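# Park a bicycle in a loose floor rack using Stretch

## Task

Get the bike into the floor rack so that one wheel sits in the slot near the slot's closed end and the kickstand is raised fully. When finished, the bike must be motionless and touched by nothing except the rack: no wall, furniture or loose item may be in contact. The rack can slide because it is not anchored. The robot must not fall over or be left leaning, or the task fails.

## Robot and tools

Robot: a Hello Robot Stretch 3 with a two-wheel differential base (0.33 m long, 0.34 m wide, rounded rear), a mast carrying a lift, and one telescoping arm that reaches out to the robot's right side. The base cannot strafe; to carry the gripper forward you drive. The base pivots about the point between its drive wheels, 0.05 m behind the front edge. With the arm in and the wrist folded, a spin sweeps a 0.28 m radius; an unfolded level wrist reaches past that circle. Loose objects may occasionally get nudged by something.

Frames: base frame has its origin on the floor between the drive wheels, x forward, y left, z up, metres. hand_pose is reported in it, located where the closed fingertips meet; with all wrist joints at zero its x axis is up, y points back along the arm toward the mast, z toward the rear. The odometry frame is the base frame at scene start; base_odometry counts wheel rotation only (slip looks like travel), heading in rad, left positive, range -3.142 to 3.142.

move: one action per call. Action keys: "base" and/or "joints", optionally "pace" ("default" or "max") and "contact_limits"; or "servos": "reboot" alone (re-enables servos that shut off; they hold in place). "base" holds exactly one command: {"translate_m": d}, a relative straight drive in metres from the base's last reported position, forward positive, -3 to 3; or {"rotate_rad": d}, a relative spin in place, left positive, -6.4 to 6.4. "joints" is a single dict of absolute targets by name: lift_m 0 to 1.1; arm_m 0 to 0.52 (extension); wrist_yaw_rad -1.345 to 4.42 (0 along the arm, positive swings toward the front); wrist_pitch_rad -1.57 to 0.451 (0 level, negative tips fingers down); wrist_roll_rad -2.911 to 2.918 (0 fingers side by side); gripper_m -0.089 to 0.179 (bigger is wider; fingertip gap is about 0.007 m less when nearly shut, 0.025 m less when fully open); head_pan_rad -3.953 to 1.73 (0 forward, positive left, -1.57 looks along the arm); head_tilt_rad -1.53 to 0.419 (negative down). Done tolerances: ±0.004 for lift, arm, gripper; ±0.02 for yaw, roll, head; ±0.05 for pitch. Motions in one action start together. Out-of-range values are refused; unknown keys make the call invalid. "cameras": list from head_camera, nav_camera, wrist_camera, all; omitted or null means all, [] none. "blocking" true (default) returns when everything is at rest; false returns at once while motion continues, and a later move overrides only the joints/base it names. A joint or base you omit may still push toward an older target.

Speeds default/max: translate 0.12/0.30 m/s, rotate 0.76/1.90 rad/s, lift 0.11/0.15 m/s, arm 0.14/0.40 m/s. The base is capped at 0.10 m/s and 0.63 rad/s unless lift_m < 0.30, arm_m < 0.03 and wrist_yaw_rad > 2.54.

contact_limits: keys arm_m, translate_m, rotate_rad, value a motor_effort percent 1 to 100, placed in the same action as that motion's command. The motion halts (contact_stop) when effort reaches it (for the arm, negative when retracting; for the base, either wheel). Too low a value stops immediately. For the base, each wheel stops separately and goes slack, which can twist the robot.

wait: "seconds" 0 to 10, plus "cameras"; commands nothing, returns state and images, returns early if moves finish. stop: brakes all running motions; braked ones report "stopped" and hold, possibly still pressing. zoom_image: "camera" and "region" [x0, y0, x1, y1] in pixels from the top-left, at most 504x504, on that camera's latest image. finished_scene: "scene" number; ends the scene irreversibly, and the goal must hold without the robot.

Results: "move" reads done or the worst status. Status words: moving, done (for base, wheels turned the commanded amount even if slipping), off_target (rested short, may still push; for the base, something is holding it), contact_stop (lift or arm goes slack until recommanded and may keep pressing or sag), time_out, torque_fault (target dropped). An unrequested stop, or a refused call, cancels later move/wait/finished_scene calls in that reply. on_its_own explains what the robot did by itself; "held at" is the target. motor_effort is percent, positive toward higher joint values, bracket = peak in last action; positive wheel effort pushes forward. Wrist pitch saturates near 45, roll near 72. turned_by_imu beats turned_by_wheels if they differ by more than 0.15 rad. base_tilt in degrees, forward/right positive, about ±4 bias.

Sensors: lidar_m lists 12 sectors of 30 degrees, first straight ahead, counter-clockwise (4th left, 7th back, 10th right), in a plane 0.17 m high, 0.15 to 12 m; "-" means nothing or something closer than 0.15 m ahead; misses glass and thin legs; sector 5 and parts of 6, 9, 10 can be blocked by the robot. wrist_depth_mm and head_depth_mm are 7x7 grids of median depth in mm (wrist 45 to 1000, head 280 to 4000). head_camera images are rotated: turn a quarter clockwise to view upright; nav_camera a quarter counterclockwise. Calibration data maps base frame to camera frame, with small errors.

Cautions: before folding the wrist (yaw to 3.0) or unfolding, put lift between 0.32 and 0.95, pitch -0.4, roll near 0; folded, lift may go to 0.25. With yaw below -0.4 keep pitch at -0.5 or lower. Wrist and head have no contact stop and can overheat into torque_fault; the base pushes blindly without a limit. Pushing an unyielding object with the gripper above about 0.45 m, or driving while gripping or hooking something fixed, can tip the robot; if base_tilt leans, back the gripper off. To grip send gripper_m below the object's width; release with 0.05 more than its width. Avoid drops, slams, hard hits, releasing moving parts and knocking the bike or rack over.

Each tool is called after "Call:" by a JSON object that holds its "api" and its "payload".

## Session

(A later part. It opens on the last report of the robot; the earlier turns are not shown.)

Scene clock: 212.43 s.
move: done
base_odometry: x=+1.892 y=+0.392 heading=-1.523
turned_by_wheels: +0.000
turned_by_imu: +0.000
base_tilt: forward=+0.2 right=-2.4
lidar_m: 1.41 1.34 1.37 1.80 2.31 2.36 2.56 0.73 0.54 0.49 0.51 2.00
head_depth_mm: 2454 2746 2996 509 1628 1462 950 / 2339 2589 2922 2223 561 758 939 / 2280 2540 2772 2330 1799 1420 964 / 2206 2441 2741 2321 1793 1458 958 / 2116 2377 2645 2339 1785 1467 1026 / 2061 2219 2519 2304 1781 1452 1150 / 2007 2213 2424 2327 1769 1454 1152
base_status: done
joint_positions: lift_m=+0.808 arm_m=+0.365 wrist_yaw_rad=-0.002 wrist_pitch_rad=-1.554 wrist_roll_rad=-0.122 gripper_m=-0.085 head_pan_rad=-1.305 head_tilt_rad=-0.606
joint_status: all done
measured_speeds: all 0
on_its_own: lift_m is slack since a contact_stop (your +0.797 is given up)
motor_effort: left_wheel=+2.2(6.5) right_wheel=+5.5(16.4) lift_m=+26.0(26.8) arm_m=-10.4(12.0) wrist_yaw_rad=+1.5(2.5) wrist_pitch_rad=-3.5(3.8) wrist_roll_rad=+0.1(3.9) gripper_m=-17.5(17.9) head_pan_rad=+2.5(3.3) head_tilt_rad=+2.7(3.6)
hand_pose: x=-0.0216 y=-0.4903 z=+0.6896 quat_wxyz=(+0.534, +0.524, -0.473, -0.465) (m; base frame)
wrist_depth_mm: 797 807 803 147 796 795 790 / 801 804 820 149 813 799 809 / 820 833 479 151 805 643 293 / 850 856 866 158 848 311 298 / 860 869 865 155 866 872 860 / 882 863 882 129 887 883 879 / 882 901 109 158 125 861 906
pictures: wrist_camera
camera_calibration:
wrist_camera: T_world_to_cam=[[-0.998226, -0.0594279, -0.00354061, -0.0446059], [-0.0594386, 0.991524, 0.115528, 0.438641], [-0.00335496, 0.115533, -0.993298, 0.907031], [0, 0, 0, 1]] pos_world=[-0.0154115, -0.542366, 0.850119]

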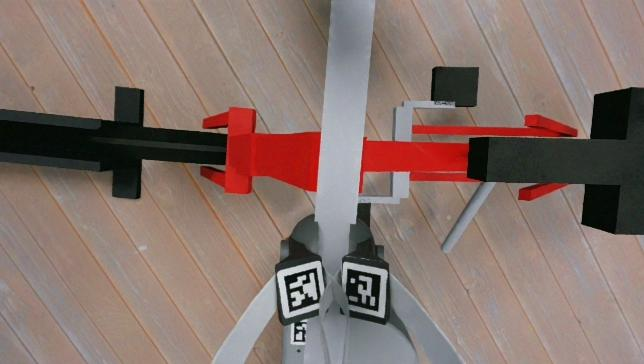

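Call:
{"api": "move", "payload": {"base": {"translate_m": 0.03}, "joints": {"wrist_roll_rad": -0.27, "arm_m": 0.36}, "cameras": ["wrist_camera"]}}

Call:
{"api": "zoom_image", "payload": {"camera": "wrist_camera", "region": [0, 0, 280, 200]}}

Scene clock: 213.87 s.
move: done
base_odometry: x=+1.893 y=+0.362 heading=-1.523
turned_by_wheels: +0.000
turned_by_imu: +0.000
base_tilt: forward=+0.1 right=-2.3
lidar_m: 1.38 1.31 1.35 1.77 2.34 2.38 2.58 0.73 0.54 0.50 0.51 1.96
head_depth_mm: 2433 2724 2982 507 546 1461 933 / 2354 2624 2930 2252 554 752 928 / 2253 2539 2740 2337 1782 1425 984 / 2179 2406 2705 2274 1806 1463 958 / 2129 2318 2636 2330 1802 1467 1008 / 2046 2272 2546 2319 1793 1447 1130 / 1988 2181 2418 2345 1769 1459 1156
base_status: done
joint_positions: lift_m=+0.807 arm_m=+0.360 wrist_yaw_rad=-0.002 wrist_pitch_rad=-1.554 wrist_roll_rad=-0.260 gripper_m=-0.085 head_pan_rad=-1.305 head_tilt_rad=-0.606
joint_status: all done
measured_speeds: all 0
on_its_own: lift_m is slack since a contact_stop (your +0.797 is given up)
motor_effort: left_wheel=+1.3(5.6) right_wheel=+5.7(16.5) lift_m=+26.3(26.7) arm_m=-12.0(15.9) wrist_yaw_rad=+2.0(2.9) wrist_pitch_rad=-3.4(3.7) wrist_roll_rad=-3.9(5.6) gripper_m=-17.2(17.9) head_pan_rad=+2.6(3.7) head_tilt_rad=+2.5(3.8)
hand_pose: x=-0.0216 y=-0.4853 z=+0.6896 quat_wxyz=(+0.565, +0.555, -0.435, -0.428) (m; base frame)
wrist_depth_mm: 793 784 798 815 804 787 809 / 815 798 806 838 810 789 814 / 815 807 428 173 633 823 820 / 844 841 856 157 357 299 299 / 874 876 844 155 884 871 309 / 887 879 872 129 891 884 885 / 912 904 110 159 884 926 891
pictures: wrist_camera
camera_calibration:
wrist_camera: T_world_to_cam=[[-0.980579, -0.196118, -0.00134268, -0.111755], [-0.194944, 0.973916, 0.11612, 0.421783], [-0.0214656, 0.114127, -0.993234, 0.905318], [0, 0, 0, 1]] pos_world=[-0.00792675, -0.53602, 0.850065]

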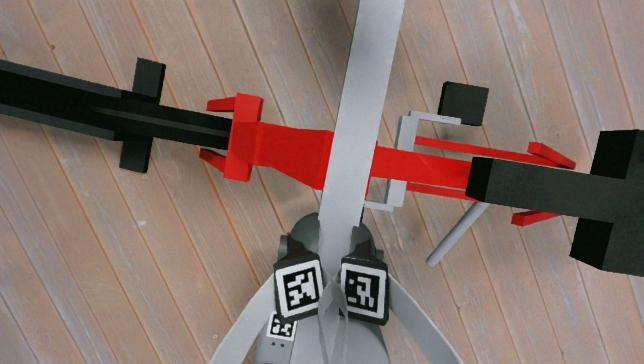

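Scaled by 1.800.

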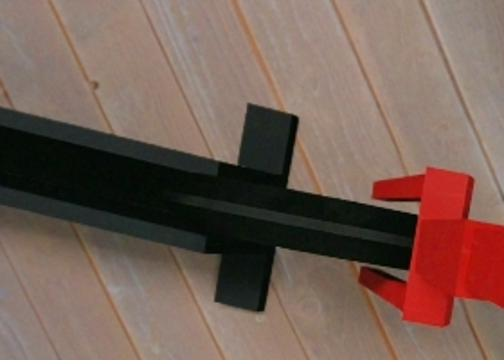

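Call:
{"api": "move", "payload": {"base": {"translate_m": 0.05}, "cameras": ["wrist_camera"]}}

Call:
{"api": "zoom_image", "payload": {"camera": "wrist_camera", "region": [0, 0, 280, 200]}}

Scene clock: 215.53 s.
move: done
base_odometry: x=+1.895 y=+0.312 heading=-1.523
turned_by_wheels: +0.000
turned_by_imu: +0.000
base_tilt: forward=+0.1 right=-2.3
lidar_m: 1.34 1.27 1.30 1.71 2.36 2.40 2.63 0.73 0.54 0.49 0.51 1.90
head_depth_mm: 2410 2669 2987 508 547 1440 936 / 2301 2616 2864 2222 554 752 929 / 2243 2457 2797 2326 1801 1427 986 / 2179 2410 2622 2315 1797 1456 957 / 2095 2313 2595 2278 1783 1457 1010 / 2027 2235 2497 2333 1792 1457 1099 / 1958 2164 2425 2312 1786 1442 1151
base_status: done
joint_positions: lift_m=+0.807 arm_m=+0.360 wrist_yaw_rad=-0.002 wrist_pitch_rad=-1.554 wrist_roll_rad=-0.260 gripper_m=-0.085 head_pan_rad=-1.305 head_tilt_rad=-0.606
joint_status: not commanded
measured_speeds: all 0
on_its_own: lift_m is slack since a contact_stop (your +0.797 is given up)
motor_effort: left_wheel=+1.3(4.4) right_wheel=+6.4(14.6) lift_m=+26.4(26.6) arm_m=-10.1(12.1) wrist_yaw_rad=+2.6(2.6) wrist_pitch_rad=-3.5(3.7) wrist_roll_rad=-3.9(4.0) gripper_m=-17.5(17.9) head_pan_rad=+2.7(3.6) head_tilt_rad=+2.6(4.0)
hand_pose: x=-0.0216 y=-0.4853 z=+0.6896 quat_wxyz=(+0.565, +0.555, -0.435, -0.428) (m; base frame)
wrist_depth_mm: 788 800 806 812 806 817 801 / 817 813 815 812 831 799 810 / 823 673 427 174 643 839 821 / 847 836 841 156 355 299 299 / 856 849 867 154 866 861 304 / 878 870 877 128 871 891 884 / 899 887 110 159 892 894 903
pictures: wrist_camera
camera_calibration:
wrist_camera: T_world_to_cam=[[-0.980579, -0.196121, -0.00134269, -0.111756], [-0.194947, 0.973916, 0.11612, 0.421783], [-0.0214659, 0.114127, -0.993234, 0.905318], [0, 0, 0, 1]] pos_world=[-0.00792668, -0.53602, 0.850065]

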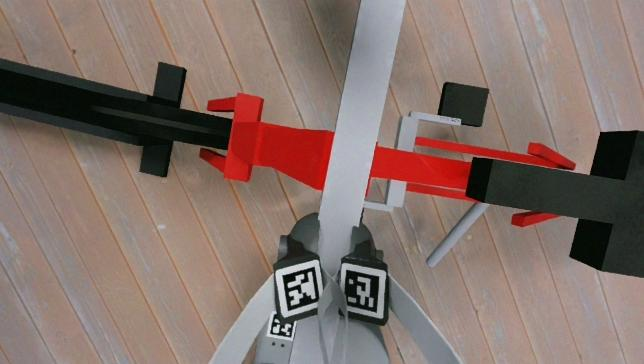

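Scaled by 1.800.

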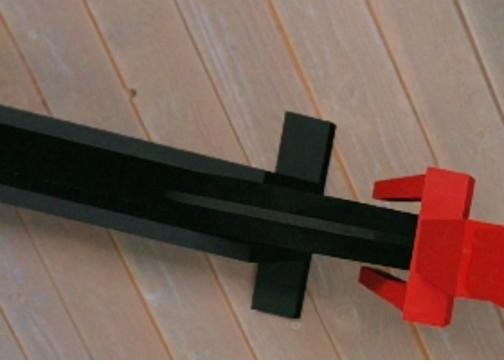

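Call:
{"api": "move", "payload": {"base": {"translate_m": 0.1}, "cameras": ["wrist_camera"]}}

Call:
{"api": "zoom_image", "payload": {"camera": "wrist_camera", "region": [0, 0, 280, 200]}}

Scene clock: 217.83 s.
move: done
base_odometry: x=+1.900 y=+0.212 heading=-1.523
turned_by_wheels: +0.000
turned_by_imu: +0.000
base_tilt: forward=+0.1 right=-2.2
lidar_m: 1.26 1.19 1.22 1.60 2.41 2.47 2.72 0.72 0.54 0.49 0.51 1.77
head_depth_mm: 2353 2648 2876 506 546 1463 937 / 2253 2498 2861 2194 554 748 931 / 2192 2450 2756 2292 1789 1426 986 / 2116 2326 2607 2340 1790 1481 956 / 2044 2293 2549 2328 1785 1458 1010 / 1999 2186 2459 2310 1782 1465 1084 / 1910 2115 2342 2307 1781 1451 1167
base_status: done
joint_positions: lift_m=+0.807 arm_m=+0.360 wrist_yaw_rad=-0.002 wrist_pitch_rad=-1.554 wrist_roll_rad=-0.260 gripper_m=-0.085 head_pan_rad=-1.305 head_tilt_rad=-0.606
joint_status: not commanded
measured_speeds: all 0
on_its_own: lift_m is slack since a contact_stop (your +0.797 is given up)
motor_effort: left_wheel=+2.0(4.4) right_wheel=+3.6(15.3) lift_m=+26.0(26.8) arm_m=-7.9(10.0) wrist_yaw_rad=+2.6(2.6) wrist_pitch_rad=-3.3(3.7) wrist_roll_rad=-3.9(4.0) gripper_m=-17.3(18.1) head_pan_rad=+2.1(3.1) head_tilt_rad=+2.3(3.7)
hand_pose: x=-0.0216 y=-0.4852 z=+0.6896 quat_wxyz=(+0.565, +0.555, -0.435, -0.428) (m; base frame)
wrist_depth_mm: 797 791 816 811 806 803 813 / 812 818 815 804 815 805 805 / 832 676 429 174 631 818 822 / 837 842 815 157 356 301 300 / 878 859 869 155 870 859 305 / 878 883 868 128 898 886 859 / 904 904 110 159 126 882 886
pictures: wrist_camera
camera_calibration:
wrist_camera: T_world_to_cam=[[-0.980579, -0.196119, -0.00138703, -0.111713], [-0.194946, 0.97389, 0.116338, 0.421563], [-0.0214654, 0.114349, -0.993209, 0.905406], [0, 0, 0, 1]] pos_world=[-0.00792665, -0.535998, 0.850058]

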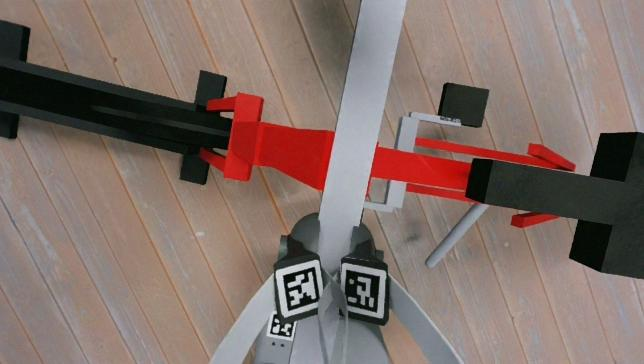

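Scaled by 1.800.

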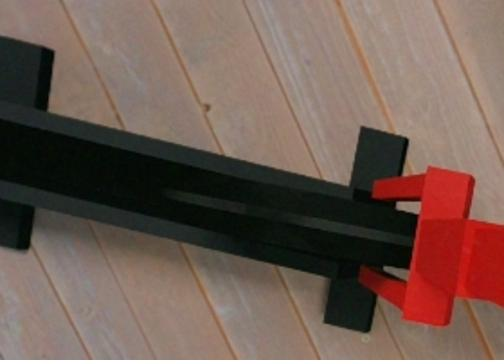

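Call:
{"api": "move", "payload": {"base": {"translate_m": 0.18}, "cameras": ["nav_camera","wrist_camera"]}}

Call:
{"api": "zoom_image", "payload": {"camera": "wrist_camera", "region": [0, 0, 280, 200]}}

Scene clock: 220.90 s.
move: done
base_odometry: x=+1.909 y=+0.032 heading=-1.524
turned_by_wheels: +0.000
turned_by_imu: +0.000
base_tilt: forward=+0.1 right=-2.3
lidar_m: 1.10 1.04 1.06 1.39 2.51 2.56 2.88 0.72 0.54 0.50 0.51 1.54
head_depth_mm: 2279 2503 2801 508 547 1452 933 / 2196 2422 2733 2188 554 754 925 / 2107 2340 2623 2319 1782 1412 989 / 2021 2237 2503 2302 1778 1450 955 / 1956 2156 2380 2322 1794 1466 1009 / 1887 2097 2344 2303 1779 1463 1080 / 1855 2027 2253 2314 1780 1461 1162
base_status: done
joint_positions: lift_m=+0.807 arm_m=+0.360 wrist_yaw_rad=-0.002 wrist_pitch_rad=-1.556 wrist_roll_rad=-0.260 gripper_m=-0.085 head_pan_rad=-1.305 head_tilt_rad=-0.606
joint_status: not commanded
measured_speeds: all 0
on_its_own: lift_m is slack since a contact_stop (your +0.797 is given up)
motor_effort: left_wheel=+1.8(5.8) right_wheel=+3.7(16.4) lift_m=+26.5(26.9) arm_m=-4.5(7.5) wrist_yaw_rad=+1.3(2.5) wrist_pitch_rad=-3.0(3.7) wrist_roll_rad=-4.0(4.0) gripper_m=-17.2(18.0) head_pan_rad=+2.3(3.3) head_tilt_rad=+2.2(3.5)
hand_pose: x=-0.0216 y=-0.4847 z=+0.6896 quat_wxyz=(+0.564, +0.556, -0.434, -0.429) (m; base frame)
wrist_depth_mm: 804 810 787 796 796 798 780 / 699 808 817 810 811 822 826 / 819 840 432 158 632 834 832 / 836 838 837 156 356 300 299 / 864 886 868 154 880 857 309 / 884 906 873 128 867 876 880 / 901 881 110 159 126 909 913
pictures: nav_camera (sideways), wrist_camera
camera_calibration:
nav_camera: T_world_to_cam=[[0.139177, -0.536591, 0.832286, -1.04065], [-0.96339, -0.267852, -0.0115886, 0.0714898], [0.229148, -0.800203, -0.554225, 0.679954], [0, 0, 0, 1]] pos_world=[0.0578967, 0.00484921, 1.24379]
wrist_camera: T_world_to_cam=[[-0.980579, -0.196114, -0.00179824, -0.111322], [-0.194945, 0.973647, 0.118358, 0.41953], [-0.0214609, 0.11641, -0.992969, 0.90622], [0, 0, 0, 1]] pos_world=[-0.00792632, -0.535798, 0.849994]

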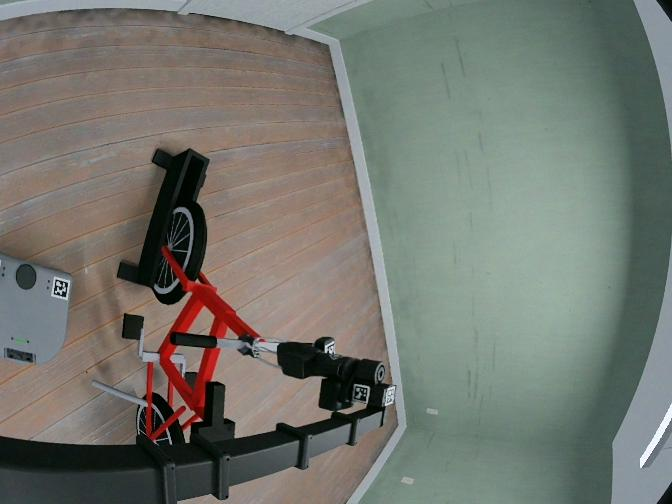

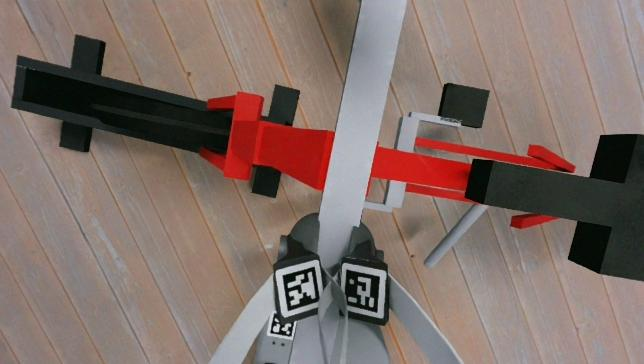

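Scaled by 1.800.

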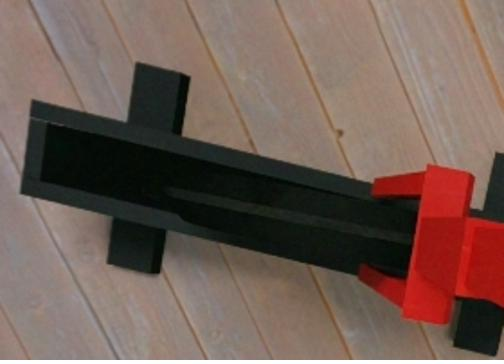

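Call:
{"api": "move", "payload": {"base": {"translate_m": 0.15}, "cameras": ["head_camera","nav_camera","wrist_camera"]}}

Call:
{"api": "zoom_image", "payload": {"camera": "wrist_camera", "region": [0, 0, 280, 200]}}

Scene clock: 223.63 s.
move: done
base_odometry: x=+1.916 y=-0.118 heading=-1.524
turned_by_wheels: +0.000
turned_by_imu: +0.000
base_tilt: forward=+0.1 right=-2.3
lidar_m: 0.96 0.91 0.93 1.22 2.59 2.64 3.00 0.71 0.54 0.50 0.51 1.35
head_depth_mm: 2173 2462 2777 506 547 1450 933 / 2090 2323 2637 2211 555 800 924 / 2009 2235 2537 2310 1796 1421 983 / 1935 2171 2434 2311 1776 1451 962 / 1895 2085 2322 2303 1780 1461 1020 / 1833 2036 2238 2326 1785 1463 1100 / 1762 1953 2176 2323 1787 1455 1224
base_status: done
joint_positions: lift_m=+0.807 arm_m=+0.360 wrist_yaw_rad=-0.002 wrist_pitch_rad=-1.557 wrist_roll_rad=-0.260 gripper_m=-0.085 head_pan_rad=-1.305 head_tilt_rad=-0.606
joint_status: not commanded
measured_speeds: all 0
on_its_own: lift_m is slack since a contact_stop (your +0.797 is given up)
motor_effort: left_wheel=+2.6(4.4) right_wheel=+3.2(14.9) lift_m=+26.4(26.8) arm_m=-1.6(4.3) wrist_yaw_rad=+1.8(3.0) wrist_pitch_rad=-2.9(3.2) wrist_roll_rad=-3.9(3.9) gripper_m=-17.5(17.9) head_pan_rad=+2.1(3.4) head_tilt_rad=+2.7(3.7)
hand_pose: x=-0.0216 y=-0.4844 z=+0.6896 quat_wxyz=(+0.564, +0.556, -0.434, -0.429) (m; base frame)
wrist_depth_mm: 803 795 803 811 789 795 797 / 818 798 813 804 818 818 819 / 814 676 428 162 646 829 838 / 831 845 859 154 358 300 300 / 868 873 876 154 873 891 305 / 854 893 876 129 898 863 898 / 893 898 110 159 894 894 907
pictures: head_camera (sideways), nav_camera (sideways), wrist_camera
camera_calibration:
head_camera: T_world_to_cam=[[-0.151188, 0.550485, -0.821041, 1.09498], [0.963778, 0.266704, 0.00134615, 0.000730154], [0.219716, -0.791097, -0.570868, 0.69996], [0, 0, 0, 1]] pos_world=[0.011052, -0.0492306, 1.29861]
nav_camera: T_world_to_cam=[[0.139177, -0.536591, 0.832286, -1.04065], [-0.96339, -0.267852, -0.0115886, 0.0714897], [0.229148, -0.800203, -0.554225, 0.679954], [0, 0, 0, 1]] pos_world=[0.0578967, 0.00484921, 1.24379]
wrist_camera: T_world_to_cam=[[-0.98058, -0.196108, -0.00198387, -0.111143], [-0.19494, 0.973536, 0.11927, 0.418611], [-0.0214583, 0.11734, -0.99286, 0.906587], [0, 0, 0, 1]] pos_world=[-0.00792635, -0.535708, 0.849965]

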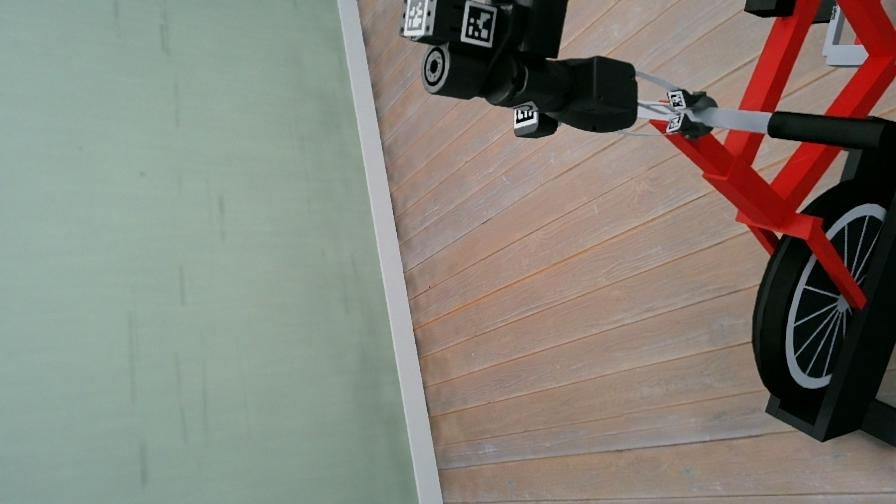

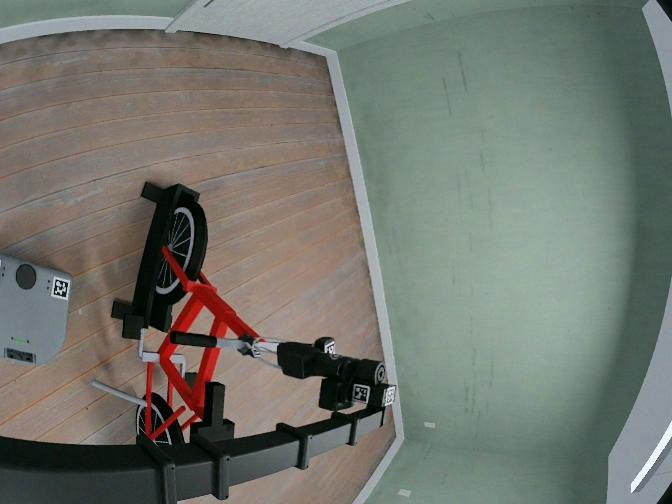

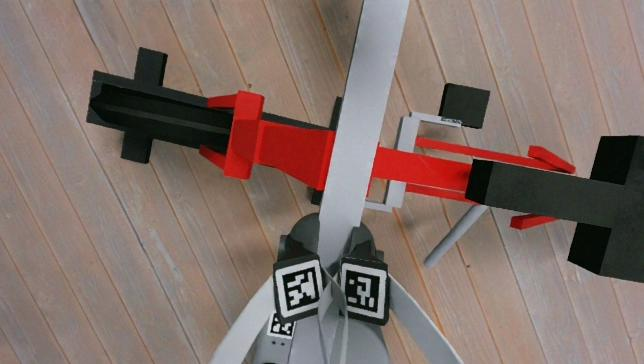

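Scaled by 1.800.

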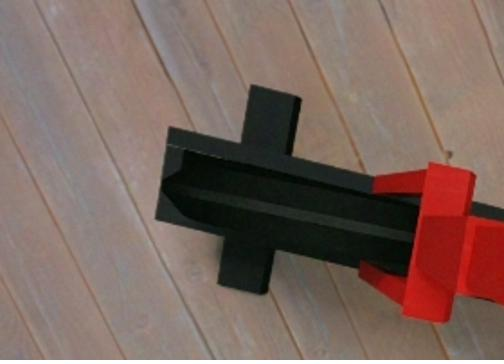

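Call:
{"api": "move", "payload": {"joints": {"arm_m": 0.33}, "cameras": ["nav_camera","wrist_camera"]}}

Scene clock: 225.00 s.
move: done
base_odometry: x=+1.916 y=-0.118 heading=-1.524
turned_by_wheels: +0.000
turned_by_imu: +0.000
base_tilt: forward=+0.1 right=-2.3
lidar_m: 0.97 0.91 0.93 1.23 2.60 2.65 3.01 0.70 0.53 0.49 0.50 1.35
head_depth_mm: 2154 2442 2786 486 489 1454 917 / 2090 2340 2645 2310 521 657 917 / 2004 2233 2516 2321 1794 1455 949 / 1945 2132 2426 2305 1796 1451 940 / 1883 2088 2331 2325 1800 1463 1008 / 1826 2017 2238 2290 1796 1446 1102 / 1780 1944 2135 2289 1789 1456 1230
base_status: not commanded
joint_positions: lift_m=+0.807 arm_m=+0.330 wrist_yaw_rad=-0.002 wrist_pitch_rad=-1.556 wrist_roll_rad=-0.260 gripper_m=-0.085 head_pan_rad=-1.305 head_tilt_rad=-0.606
joint_status: all done
measured_speeds: all 0
on_its_own: lift_m is slack since a contact_stop (your +0.797 is given up)
motor_effort: left_wheel=+1.6(2.4) right_wheel=+3.2(3.4) lift_m=+26.6(27.8) arm_m=-11.6(15.7) wrist_yaw_rad=+1.3(2.6) wrist_pitch_rad=-3.2(3.3) wrist_roll_rad=-3.8(3.9) gripper_m=-17.2(18.0) head_pan_rad=+2.0(3.2) head_tilt_rad=+2.5(3.7)
hand_pose: x=-0.0216 y=-0.4547 z=+0.6889 quat_wxyz=(+0.564, +0.556, -0.434, -0.429) (m; base frame)
wrist_depth_mm: 787 811 801 808 813 804 801 / 792 666 821 808 807 797 804 / 821 821 429 176 625 808 815 / 848 827 869 153 642 298 299 / 868 886 878 153 858 853 305 / 870 894 890 128 869 885 884 / 896 887 111 - 719 927 903
pictures: nav_camera (sideways), wrist_camera
camera_calibration:
nav_camera: T_world_to_cam=[[0.139179, -0.536579, 0.832293, -1.04066], [-0.963388, -0.267861, -0.0115885, 0.0714896], [0.229157, -0.800208, -0.554214, 0.67994], [0, 0, 0, 1]] pos_world=[0.0578969, 0.00484894, 1.24379]
wrist_camera: T_world_to_cam=[[-0.980584, -0.19609, -0.00172646, -0.105494], [-0.19492, 0.973695, 0.118005, 0.390753], [-0.0214585, 0.11605, -0.993012, 0.901887], [0, 0, 0, 1]] pos_world=[-0.00792738, -0.505824, 0.849292]

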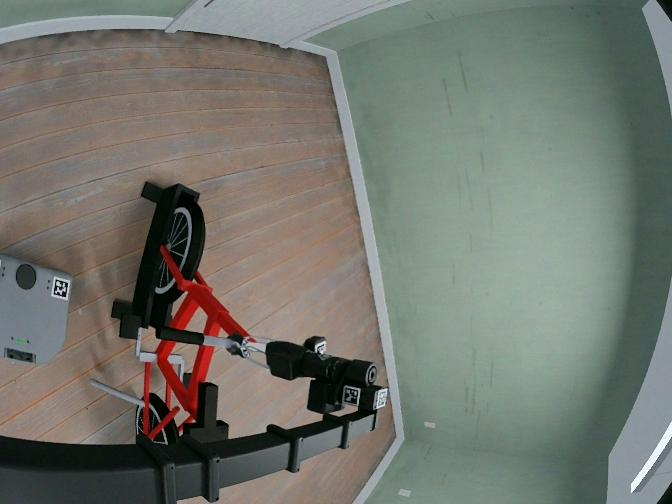

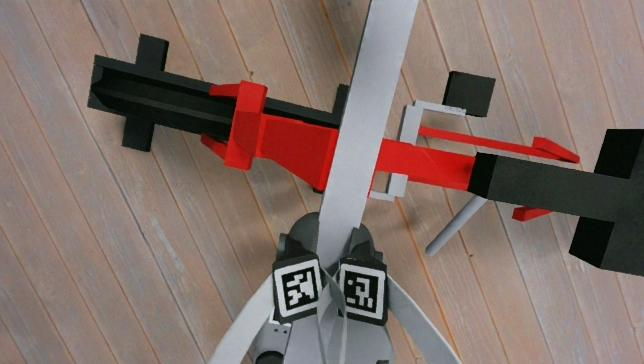

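Call:
{"api": "move", "payload": {"joints": {"arm_m": 0.305}, "cameras": ["head_camera","wrist_camera"]}}

Scene clock: 226.20 s.
move: done
base_odometry: x=+1.916 y=-0.118 heading=-1.524
turned_by_wheels: +0.000
turned_by_imu: +0.000
base_tilt: forward=+0.2 right=-2.3
lidar_m: 0.96 0.91 0.94 1.23 2.59 2.65 3.02 0.70 0.54 0.48 0.50 1.36
head_depth_mm: 2169 2402 2754 485 466 1452 935 / 2104 2327 2664 2331 501 626 899 / 2012 2236 2543 2300 1778 1455 905 / 1950 2146 2432 2336 1783 1458 946 / 1866 2090 2328 2301 1788 1468 991 / 1830 1985 2233 2301 1798 1454 1103 / 1776 1934 2136 2294 1786 1449 1227
base_status: not commanded
joint_positions: lift_m=+0.806 arm_m=+0.305 wrist_yaw_rad=-0.003 wrist_pitch_rad=-1.504 wrist_roll_rad=-0.260 gripper_m=-0.085 head_pan_rad=-1.305 head_tilt_rad=-0.606
joint_status: all done
measured_speeds: all 0
on_its_own: lift_m is slack since a contact_stop (your +0.797 is given up); wrist_pitch_rad is at rest, and its effort (-12.6) is outside its rest range (-8 to +12)
motor_effort: left_wheel=+2.0(2.2) right_wheel=+3.0(3.5) lift_m=+26.4(27.4) arm_m=-16.4(17.6) wrist_yaw_rad=+2.2(3.2) wrist_pitch_rad=-12.6(12.8) wrist_roll_rad=-3.8(4.0) gripper_m=-17.6(17.8) head_pan_rad=+2.5(3.4) head_tilt_rad=+3.3(3.6)
hand_pose: x=-0.0216 y=-0.4431 z=+0.6879 quat_wxyz=(+0.578, +0.541, -0.446, -0.417) (m; base frame)
wrist_depth_mm: 811 805 805 812 815 827 834 / 826 760 804 821 824 810 832 / 811 817 425 182 639 824 852 / 836 831 851 158 356 303 304 / 855 842 843 154 847 850 309 / 849 833 876 129 865 866 880 / 862 860 110 162 127 883 881
pictures: head_camera (sideways), wrist_camera
camera_calibration:
head_camera: T_world_to_cam=[[-0.151191, 0.550471, -0.82105, 1.095], [0.963774, 0.266716, 0.00134608, 0.000730266], [0.219728, -0.791103, -0.570855, 0.699943], [0, 0, 0, 1]] pos_world=[0.0110527, -0.0492306, 1.29861]
wrist_camera: T_world_to_cam=[[-0.980699, -0.195339, 0.00854571, -0.109969], [-0.194337, 0.978616, 0.067408, 0.416508], [-0.0215304, 0.0644462, -0.997689, 0.879909], [0, 0, 0, 1]] pos_world=[-0.00795883, -0.48579, 0.85074]

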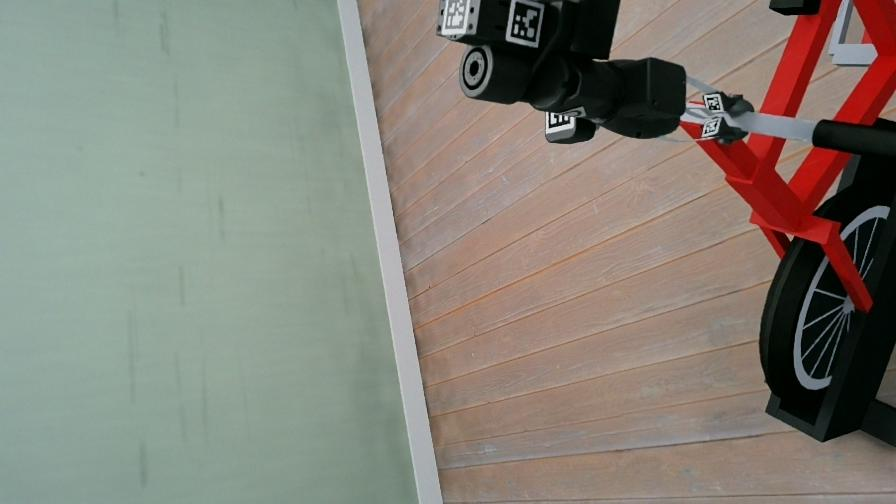

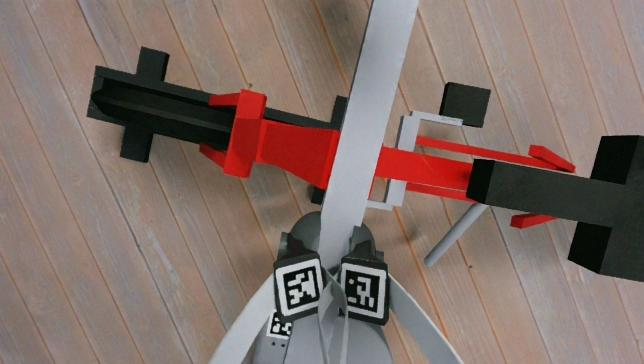

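Call:
{"api": "move", "payload": {"joints": {"arm_m": 0.315, "lift_m": 0.807}, "cameras": []}}

Call:
{"api": "move", "payload": {"joints": {"gripper_m": 0.1}, "cameras": ["head_camera","wrist_camera"]}}

Scene clock: 227.13 s.
move: done
base_odometry: x=+1.916 y=-0.118 heading=-1.524
turned_by_wheels: +0.000
turned_by_imu: +0.000
base_tilt: forward=+0.1 right=-2.3
lidar_m: 0.97 0.91 0.93 1.23 2.59 2.65 3.01 0.70 0.53 0.48 0.50 1.36
head_depth_mm: 2166 2406 2748 493 476 1451 902 / 2078 2321 2661 2309 515 638 902 / 2001 2236 2535 2311 1786 1451 903 / 1945 2175 2435 2303 1794 1453 937 / 1885 2093 2334 2321 1807 1456 994 / 1806 2034 2231 2314 1799 1452 1103 / 1770 1934 2158 2315 1781 1462 1230
base_status: not commanded
joint_positions: lift_m=+0.807 arm_m=+0.315 wrist_yaw_rad=-0.003 wrist_pitch_rad=-1.522 wrist_roll_rad=-0.260 gripper_m=-0.085 head_pan_rad=-1.305 head_tilt_rad=-0.606
joint_status: all done
measured_speeds: all 0
on_its_own: wrist_pitch_rad is at rest, and its effort (-9.4) is outside its rest range (-8 to +12)
motor_effort: left_wheel=+1.8(2.4) right_wheel=+2.9(3.5) lift_m=+27.4(37.7) arm_m=+11.9(13.6) wrist_yaw_rad=+2.0(3.1) wrist_pitch_rad=-9.4(12.9) wrist_roll_rad=-3.9(3.9) gripper_m=-16.9(18.1) head_pan_rad=+2.2(2.9) head_tilt_rad=+2.4(3.5)
hand_pose: x=-0.0216 y=-0.4485 z=+0.6886 quat_wxyz=(+0.574, +0.546, -0.442, -0.421) (m; base frame)
wrist_depth_mm: 795 804 809 805 817 804 797 / 806 750 806 833 822 814 813 / 817 819 425 182 639 828 820 / 831 829 841 158 640 301 299 / 848 866 860 155 869 871 307 / 865 858 854 128 847 878 892 / 889 876 111 715 887 889 889
pictures: none
No camera images: "cameras" was empty.

Scene clock: 229.50 s.
move: done
base_odometry: x=+1.916 y=-0.118 heading=-1.524
turned_by_wheels: +0.000
turned_by_imu: +0.000
base_tilt: forward=+0.1 right=-2.3
lidar_m: 0.96 0.91 0.94 1.22 2.59 2.65 3.00 0.70 0.54 0.48 0.50 1.36
head_depth_mm: 2125 2409 2727 494 476 1417 919 / 2095 2339 2665 2302 511 700 900 / 2029 2250 2531 2324 1791 1410 930 / 1959 2193 2441 2335 1775 1453 941 / 1880 2090 2323 2353 1784 1448 993 / 1823 1995 2233 2349 1786 1448 1100 / 1752 1940 2159 2327 1793 1456 1234
base_status: not commanded
joint_positions: lift_m=+0.807 arm_m=+0.315 wrist_yaw_rad=-0.003 wrist_pitch_rad=-1.562 wrist_roll_rad=-0.266 gripper_m=+0.100 head_pan_rad=-1.305 head_tilt_rad=-0.606
joint_status: all done
measured_speeds: all 0
motor_effort: left_wheel=+2.0(2.5) right_wheel=+3.1(3.2) lift_m=+30.3(31.2) arm_m=+10.1(12.5) wrist_yaw_rad=+2.1(3.4) wrist_pitch_rad=-1.8(9.5) wrist_roll_rad=-1.9(4.0) gripper_m=+0.6(81.4) head_pan_rad=+1.7(3.5) head_tilt_rad=+1.9(3.8)
hand_pose: x=-0.0215 y=-0.4382 z=+0.6893 quat_wxyz=(+0.564, +0.559, -0.432, -0.429) (m; base frame)
wrist_depth_mm: 790 779 799 803 780 785 800 / 807 653 673 778 604 806 834 / 850 838 469 162 343 818 809 / 848 830 862 154 839 300 299 / 861 868 867 157 845 852 318 / 884 125 147 161 819 127 889 / 901 120 916 164 923 892 887
pictures: head_camera (sideways), wrist_camera
camera_calibration:
head_camera: T_world_to_cam=[[-0.151148, 0.550309, -0.821166, 1.09515], [0.963774, 0.266717, 0.00134519, 0.000731422], [0.219759, -0.791215, -0.570687, 0.699725], [0, 0, 0, 1]] pos_world=[0.0110529, -0.0492312, 1.29862]
wrist_camera: T_world_to_cam=[[-0.979624, -0.200821, -0.00292709, -0.103441], [-0.199625, 0.971978, 0.124132, 0.369482], [-0.0220832, 0.122187, -0.992261, 0.902476], [0, 0, 0, 1]] pos_world=[-0.00764615, -0.490173, 0.849325]

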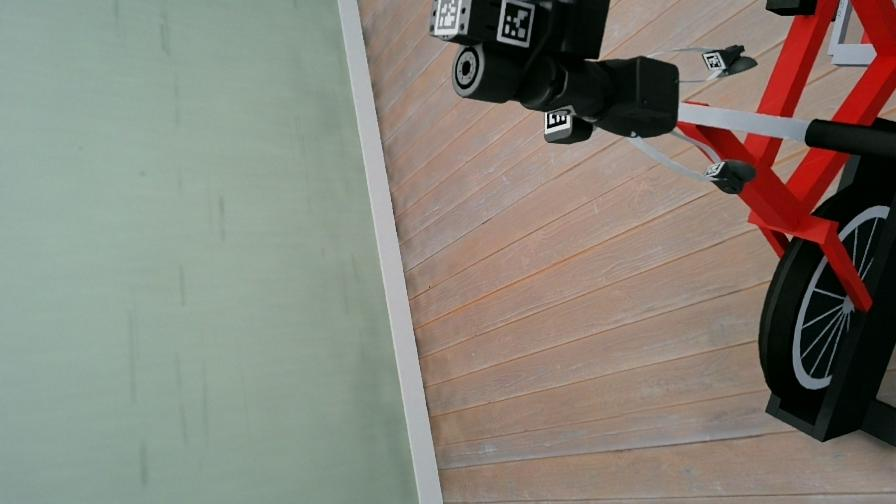

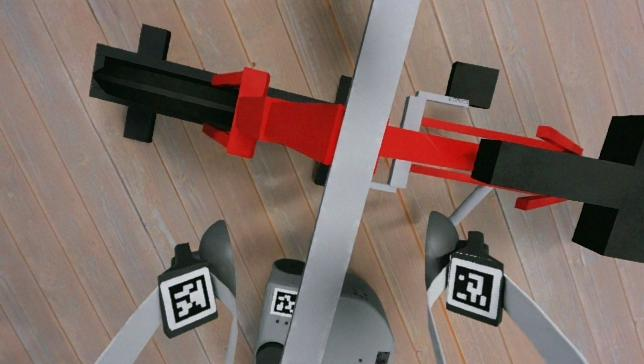

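Call:
{"api": "move", "payload": {"joints": {"lift_m": 0.9}, "cameras": []}}

Call:
{"api": "move", "payload": {"joints": {"arm_m": 0.2, "gripper_m": -0.02, "wrist_roll_rad": 0, "head_pan_rad": -1.9, "head_tilt_rad": -0.9}, "base": {"translate_m": -0.32}, "cameras": ["head_camera","nav_camera","wrist_camera"]}}

Scene clock: 231.77 s.
move: done
base_odometry: x=+1.916 y=-0.118 heading=-1.524
turned_by_wheels: +0.000
turned_by_imu: +0.000
base_tilt: forward=+0.1 right=-2.3
lidar_m: 0.96 0.91 0.94 1.23 2.60 2.65 3.02 0.70 0.54 0.48 0.50 1.36
head_depth_mm: 2170 2425 2611 424 1635 1418 923 / 2086 2349 2627 2052 509 1391 906 / 2021 2242 2494 2326 1804 843 931 / 1948 2181 2439 2323 1784 1468 939 / 1891 2094 2306 2335 1787 1463 992 / 1815 1990 2276 2317 1798 1451 1098 / 1767 1942 2183 2323 1798 1455 1223
base_status: not commanded
joint_positions: lift_m=+0.900 arm_m=+0.315 wrist_yaw_rad=-0.003 wrist_pitch_rad=-1.563 wrist_roll_rad=-0.266 gripper_m=+0.100 head_pan_rad=-1.305 head_tilt_rad=-0.606
joint_status: all done
measured_speeds: all 0
motor_effort: left_wheel=+2.1(2.3) right_wheel=+3.1(3.1) lift_m=+28.9(33.4) arm_m=+7.4(9.5) wrist_yaw_rad=+2.5(3.4) wrist_pitch_rad=-1.8(2.1) wrist_roll_rad=-1.9(2.2) gripper_m=+0.1(0.7) head_pan_rad=+2.0(3.6) head_tilt_rad=+2.9(3.5)
hand_pose: x=-0.0215 y=-0.4379 z=+0.7823 quat_wxyz=(+0.563, +0.559, -0.432, -0.429) (m; base frame)
wrist_depth_mm: 874 863 894 904 852 916 903 / 890 879 891 937 908 907 906 / 894 922 757 284 707 890 395 / 955 944 942 926 943 394 392 / 952 965 961 946 960 930 955 / 969 124 148 262 814 126 976 / - 120 - 262 - - -
pictures: none
No camera images: "cameras" was empty.

Scene clock: 236.10 s.
move: done
base_odometry: x=+1.901 y=+0.202 heading=-1.524
turned_by_wheels: +0.000
turned_by_imu: +0.001
base_tilt: forward=+0.1 right=-2.3
lidar_m: 1.25 1.18 1.21 1.59 2.42 2.46 2.72 2.58 0.51 0.42 0.60 0.70
head_depth_mm: 2391 2478 1978 1747 - - 1092 / 2564 2491 2067 - - 1238 1115 / 2757 2484 - - 1201 1258 982 / 2910 327 325 1665 1106 1248 1117 / 3023 339 343 1593 1007 1212 1111 / 2765 320 337 377 870 1215 1115 / 2516 2504 1885 1689 1117 1076 1103
base_status: done
joint_positions: lift_m=+0.900 arm_m=+0.200 wrist_yaw_rad=-0.002 wrist_pitch_rad=-1.563 wrist_roll_rad=-0.004 gripper_m=-0.020 head_pan_rad=-1.895 head_tilt_rad=-0.889
joint_status: all done
measured_speeds: all 0
motor_effort: left_wheel=-3.7(8.7) right_wheel=-1.1(5.1) lift_m=+24.2(28.8) arm_m=-12.9(16.2) wrist_yaw_rad=+1.9(2.9) wrist_pitch_rad=-1.9(2.0) wrist_roll_rad=+0.7(1.7) gripper_m=-6.1(81.2) head_pan_rad=-1.9(4.2) head_tilt_rad=-5.0(6.5)
hand_pose: x=-0.0216 y=-0.3228 z=+0.7823 quat_wxyz=(+0.502, +0.498, -0.501, -0.498) (m; base frame)
wrist_depth_mm: 890 420 371 370 881 903 891 / 507 560 631 378 896 903 919 / 891 925 903 938 920 935 917 / 930 930 929 929 921 922 920 / 938 959 990 156 926 939 945 / - 982 970 130 862 973 985 / - - 114 849 124 - -
pictures: head_camera (sideways), nav_camera (sideways), wrist_camera
camera_calibration:
head_camera: T_world_to_cam=[[0.246156, 0.737205, -0.629235, 0.842581], [0.949159, -0.314787, 0.00250809, -0.000692675], [-0.196226, -0.597862, -0.777211, 0.970884], [0, 0, 0, 1]] pos_world=[-0.0162358, -0.0409188, 1.28476]
nav_camera: T_world_to_cam=[[-0.249619, -0.722574, 0.644653, -0.793724], [-0.948551, 0.316371, -0.0126814, 0.0728175], [-0.194786, -0.614652, -0.76437, 0.955882], [0, 0, 0, 1]] pos_world=[0.057135, -0.00902721, 1.24325]
wrist_camera: T_world_to_cam=[[-0.998247, 0.0589819, -0.00493669, 0.00498305], [0.0579032, 0.990458, 0.12506, 0.256573], [0.0122658, 0.124555, -0.992137, 0.982094], [0, 0, 0, 1]] pos_world=[-0.0219283, -0.376743, 0.942309]

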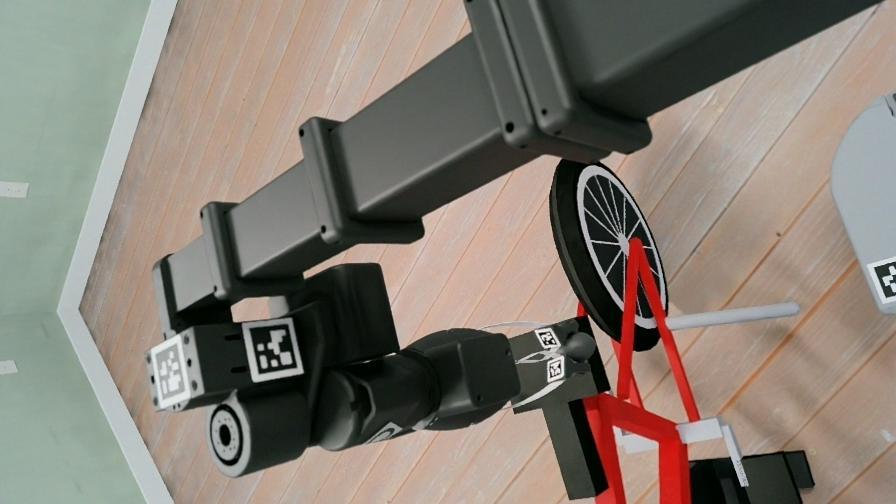

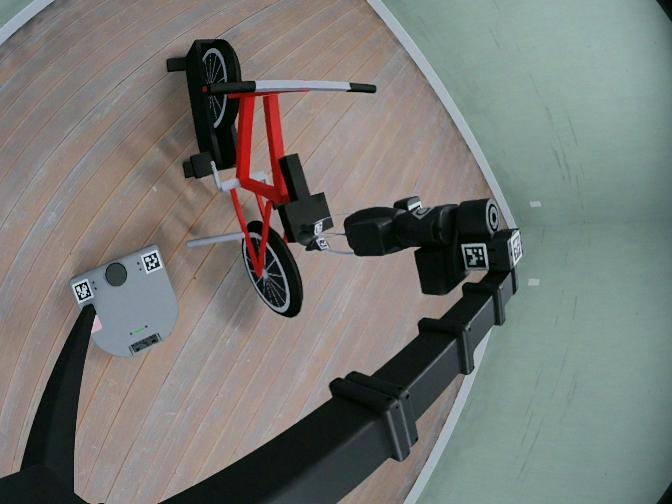

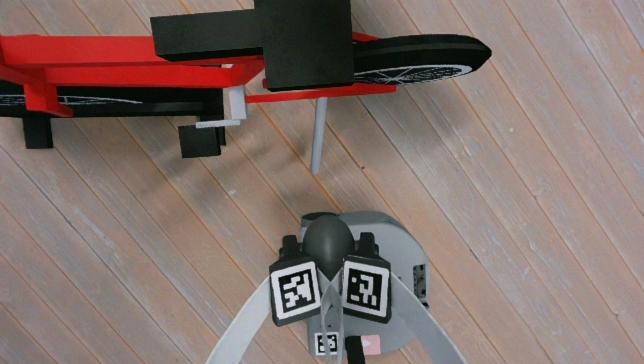

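Call:
{"api": "move", "payload": {"joints": {"arm_m": 0.02, "gripper_m": -0.02, "wrist_pitch_rad": -0.55, "lift_m": 0.3}, "base": {"translate_m": 0.09}, "cameras": []}}

Call:
{"api": "move", "payload": {"joints": {"lift_m": 0.09, "head_tilt_rad": -1.0, "head_pan_rad": -1.75}, "cameras": ["head_camera","nav_camera","wrist_camera"]}}

Scene clock: 243.17 s.
move: done
base_odometry: x=+1.905 y=+0.112 heading=-1.524
turned_by_wheels: +0.000
turned_by_imu: +0.001
base_tilt: forward=+0.1 right=-2.3
lidar_m: 1.17 1.11 1.13 1.48 2.47 2.52 2.81 2.66 0.44 0.43 0.55 0.70
head_depth_mm: 2486 2497 2000 1674 1431 1251 1117 / 2640 2494 2007 1665 1396 1258 1118 / 2844 2505 2011 1667 1183 1257 675 / 3036 2465 2019 1661 1062 1234 697 / 3005 2496 2001 1670 915 1207 1080 / 2686 2484 2001 1687 923 1087 1117 / 2441 2548 2008 1676 1441 1090 1128
base_status: done
joint_positions: lift_m=+0.300 arm_m=+0.020 wrist_yaw_rad=-0.002 wrist_pitch_rad=-0.569 wrist_roll_rad=-0.003 gripper_m=-0.020 head_pan_rad=-1.895 head_tilt_rad=-0.889
joint_status: all done
measured_speeds: all 0
motor_effort: left_wheel=+1.1(6.6) right_wheel=+5.7(9.7) lift_m=+22.6(25.5) arm_m=-11.7(18.2) wrist_yaw_rad=+1.5(2.7) wrist_pitch_rad=+3.1(5.8) wrist_roll_rad=+0.6(0.8) gripper_m=-6.1(6.9) head_pan_rad=-1.5(3.7) head_tilt_rad=-5.1(6.4)
hand_pose: x=-0.0220 y=-0.3679 z=+0.2804 quat_wxyz=(+0.680, +0.198, -0.677, -0.199) (m; base frame)
wrist_depth_mm: - - - - - 193 - / 254 - 248 977 965 213 245 / 255 273 297 396 357 269 273 / 659 375 301 610 312 297 300 / 387 404 280 156 290 296 - / 242 252 254 130 279 447 452 / 213 235 114 401 262 399 403
pictures: none
No camera images: "cameras" was empty.

Scene clock: 245.67 s.
move: contact_stop
base_odometry: x=+1.905 y=+0.112 heading=-1.524
turned_by_wheels: +0.000
turned_by_imu: +0.000
base_tilt: forward=+0.1 right=-2.4
lidar_m: 1.17 1.10 1.13 1.48 2.47 2.52 2.80 2.65 0.44 0.43 0.55 0.70
head_depth_mm: 2558 2111 1791 1549 1368 1219 1099 / 2582 2132 1791 1545 1291 1221 980 / 2626 2121 1781 1550 1281 1218 859 / 2602 2103 1792 883 1311 1158 942 / 2584 2115 1786 1546 1200 1222 1102 / 2441 2133 1799 1530 1248 1182 1102 / 2351 2104 1800 1534 1103 1212 1106
base_status: not commanded
joint_positions: lift_m=+0.098 arm_m=+0.020 wrist_yaw_rad=+0.001 wrist_pitch_rad=-0.535 wrist_roll_rad=-0.006 gripper_m=-0.020 head_pan_rad=-1.755 head_tilt_rad=-0.988
joint_status: lift_m contact_stop (moved -0.202 of -0.210); the others done
measured_speeds: all 0
on_its_own: lift_m is slack since a contact_stop (your +0.090 is given up)
motor_effort: left_wheel=+1.3(1.7) right_wheel=+5.6(6.0) lift_m=+26.0(26.1) arm_m=-11.3(12.2) wrist_yaw_rad=-0.6(2.4) wrist_pitch_rad=-3.3(5.6) wrist_roll_rad=+1.4(2.4) gripper_m=-6.0(6.7) head_pan_rad=+1.9(6.1) head_tilt_rad=-5.8(7.2)
hand_pose: x=-0.0214 y=-0.3731 z=+0.0851 quat_wxyz=(+0.684, +0.188, -0.679, -0.186) (m; base frame)
wrist_depth_mm: 254 752 869 808 674 160 219 / 272 555 577 559 515 149 241 / 230 361 432 427 402 142 271 / 241 339 350 341 341 135 318 / 259 286 290 156 289 130 277 / - 253 249 130 232 125 239 / 224 220 114 211 127 120 213
pictures: head_camera (sideways), nav_camera (sideways), wrist_camera
camera_calibration:
head_camera: T_world_to_cam=[[0.15185, 0.821685, -0.54934, 0.739066], [0.983687, -0.179868, 0.00287227, -0.00137707], [-0.0964484, -0.540815, -0.835594, 1.04618], [0, 0, 0, 1]] pos_world=[-0.00997001, -0.0417385, 1.28018]
nav_camera: T_world_to_cam=[[-0.157607, -0.809239, 0.565944, -0.691737], [-0.983122, 0.182501, -0.0128282, 0.0732179], [-0.0929043, -0.558414, -0.824344, 1.03324], [0, 0, 0, 1]] pos_world=[0.0589516, 0.00383117, 1.24417]
wrist_camera: T_world_to_cam=[[-0.998556, 0.0225272, -0.0487765, -0.00518675], [0.0522472, 0.61877, -0.783833, 0.332161], [0.0125238, -0.785249, -0.619053, -0.0745346], [0, 0, 0, 1]] pos_world=[-0.0216003, -0.263942, 0.213965]

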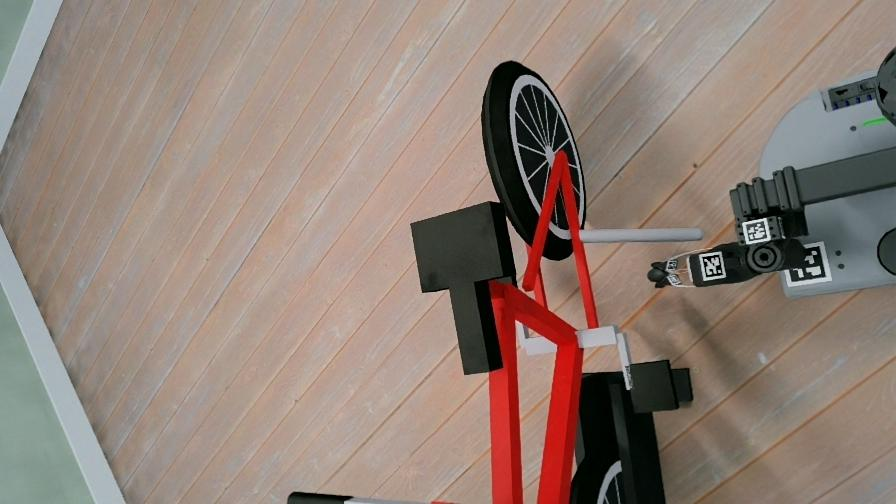

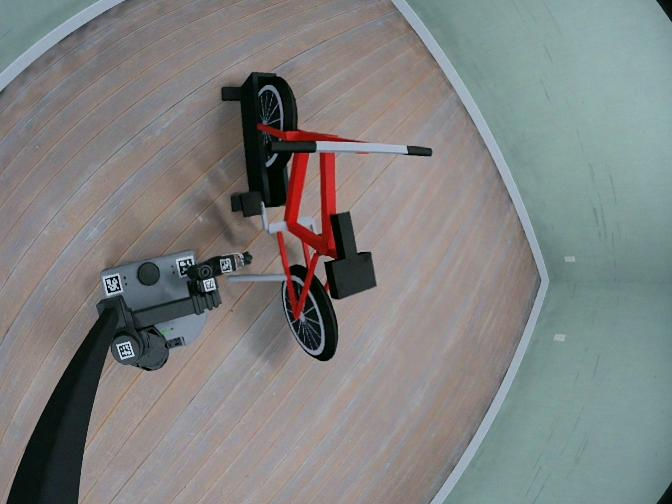

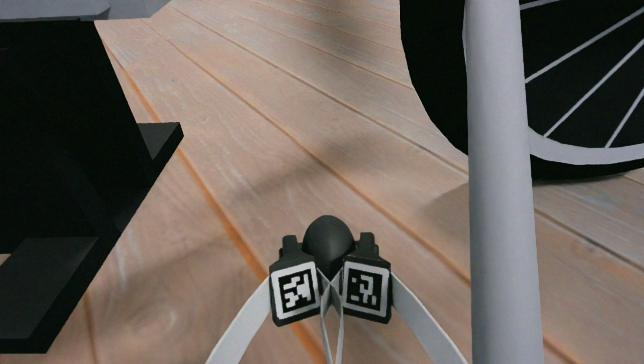

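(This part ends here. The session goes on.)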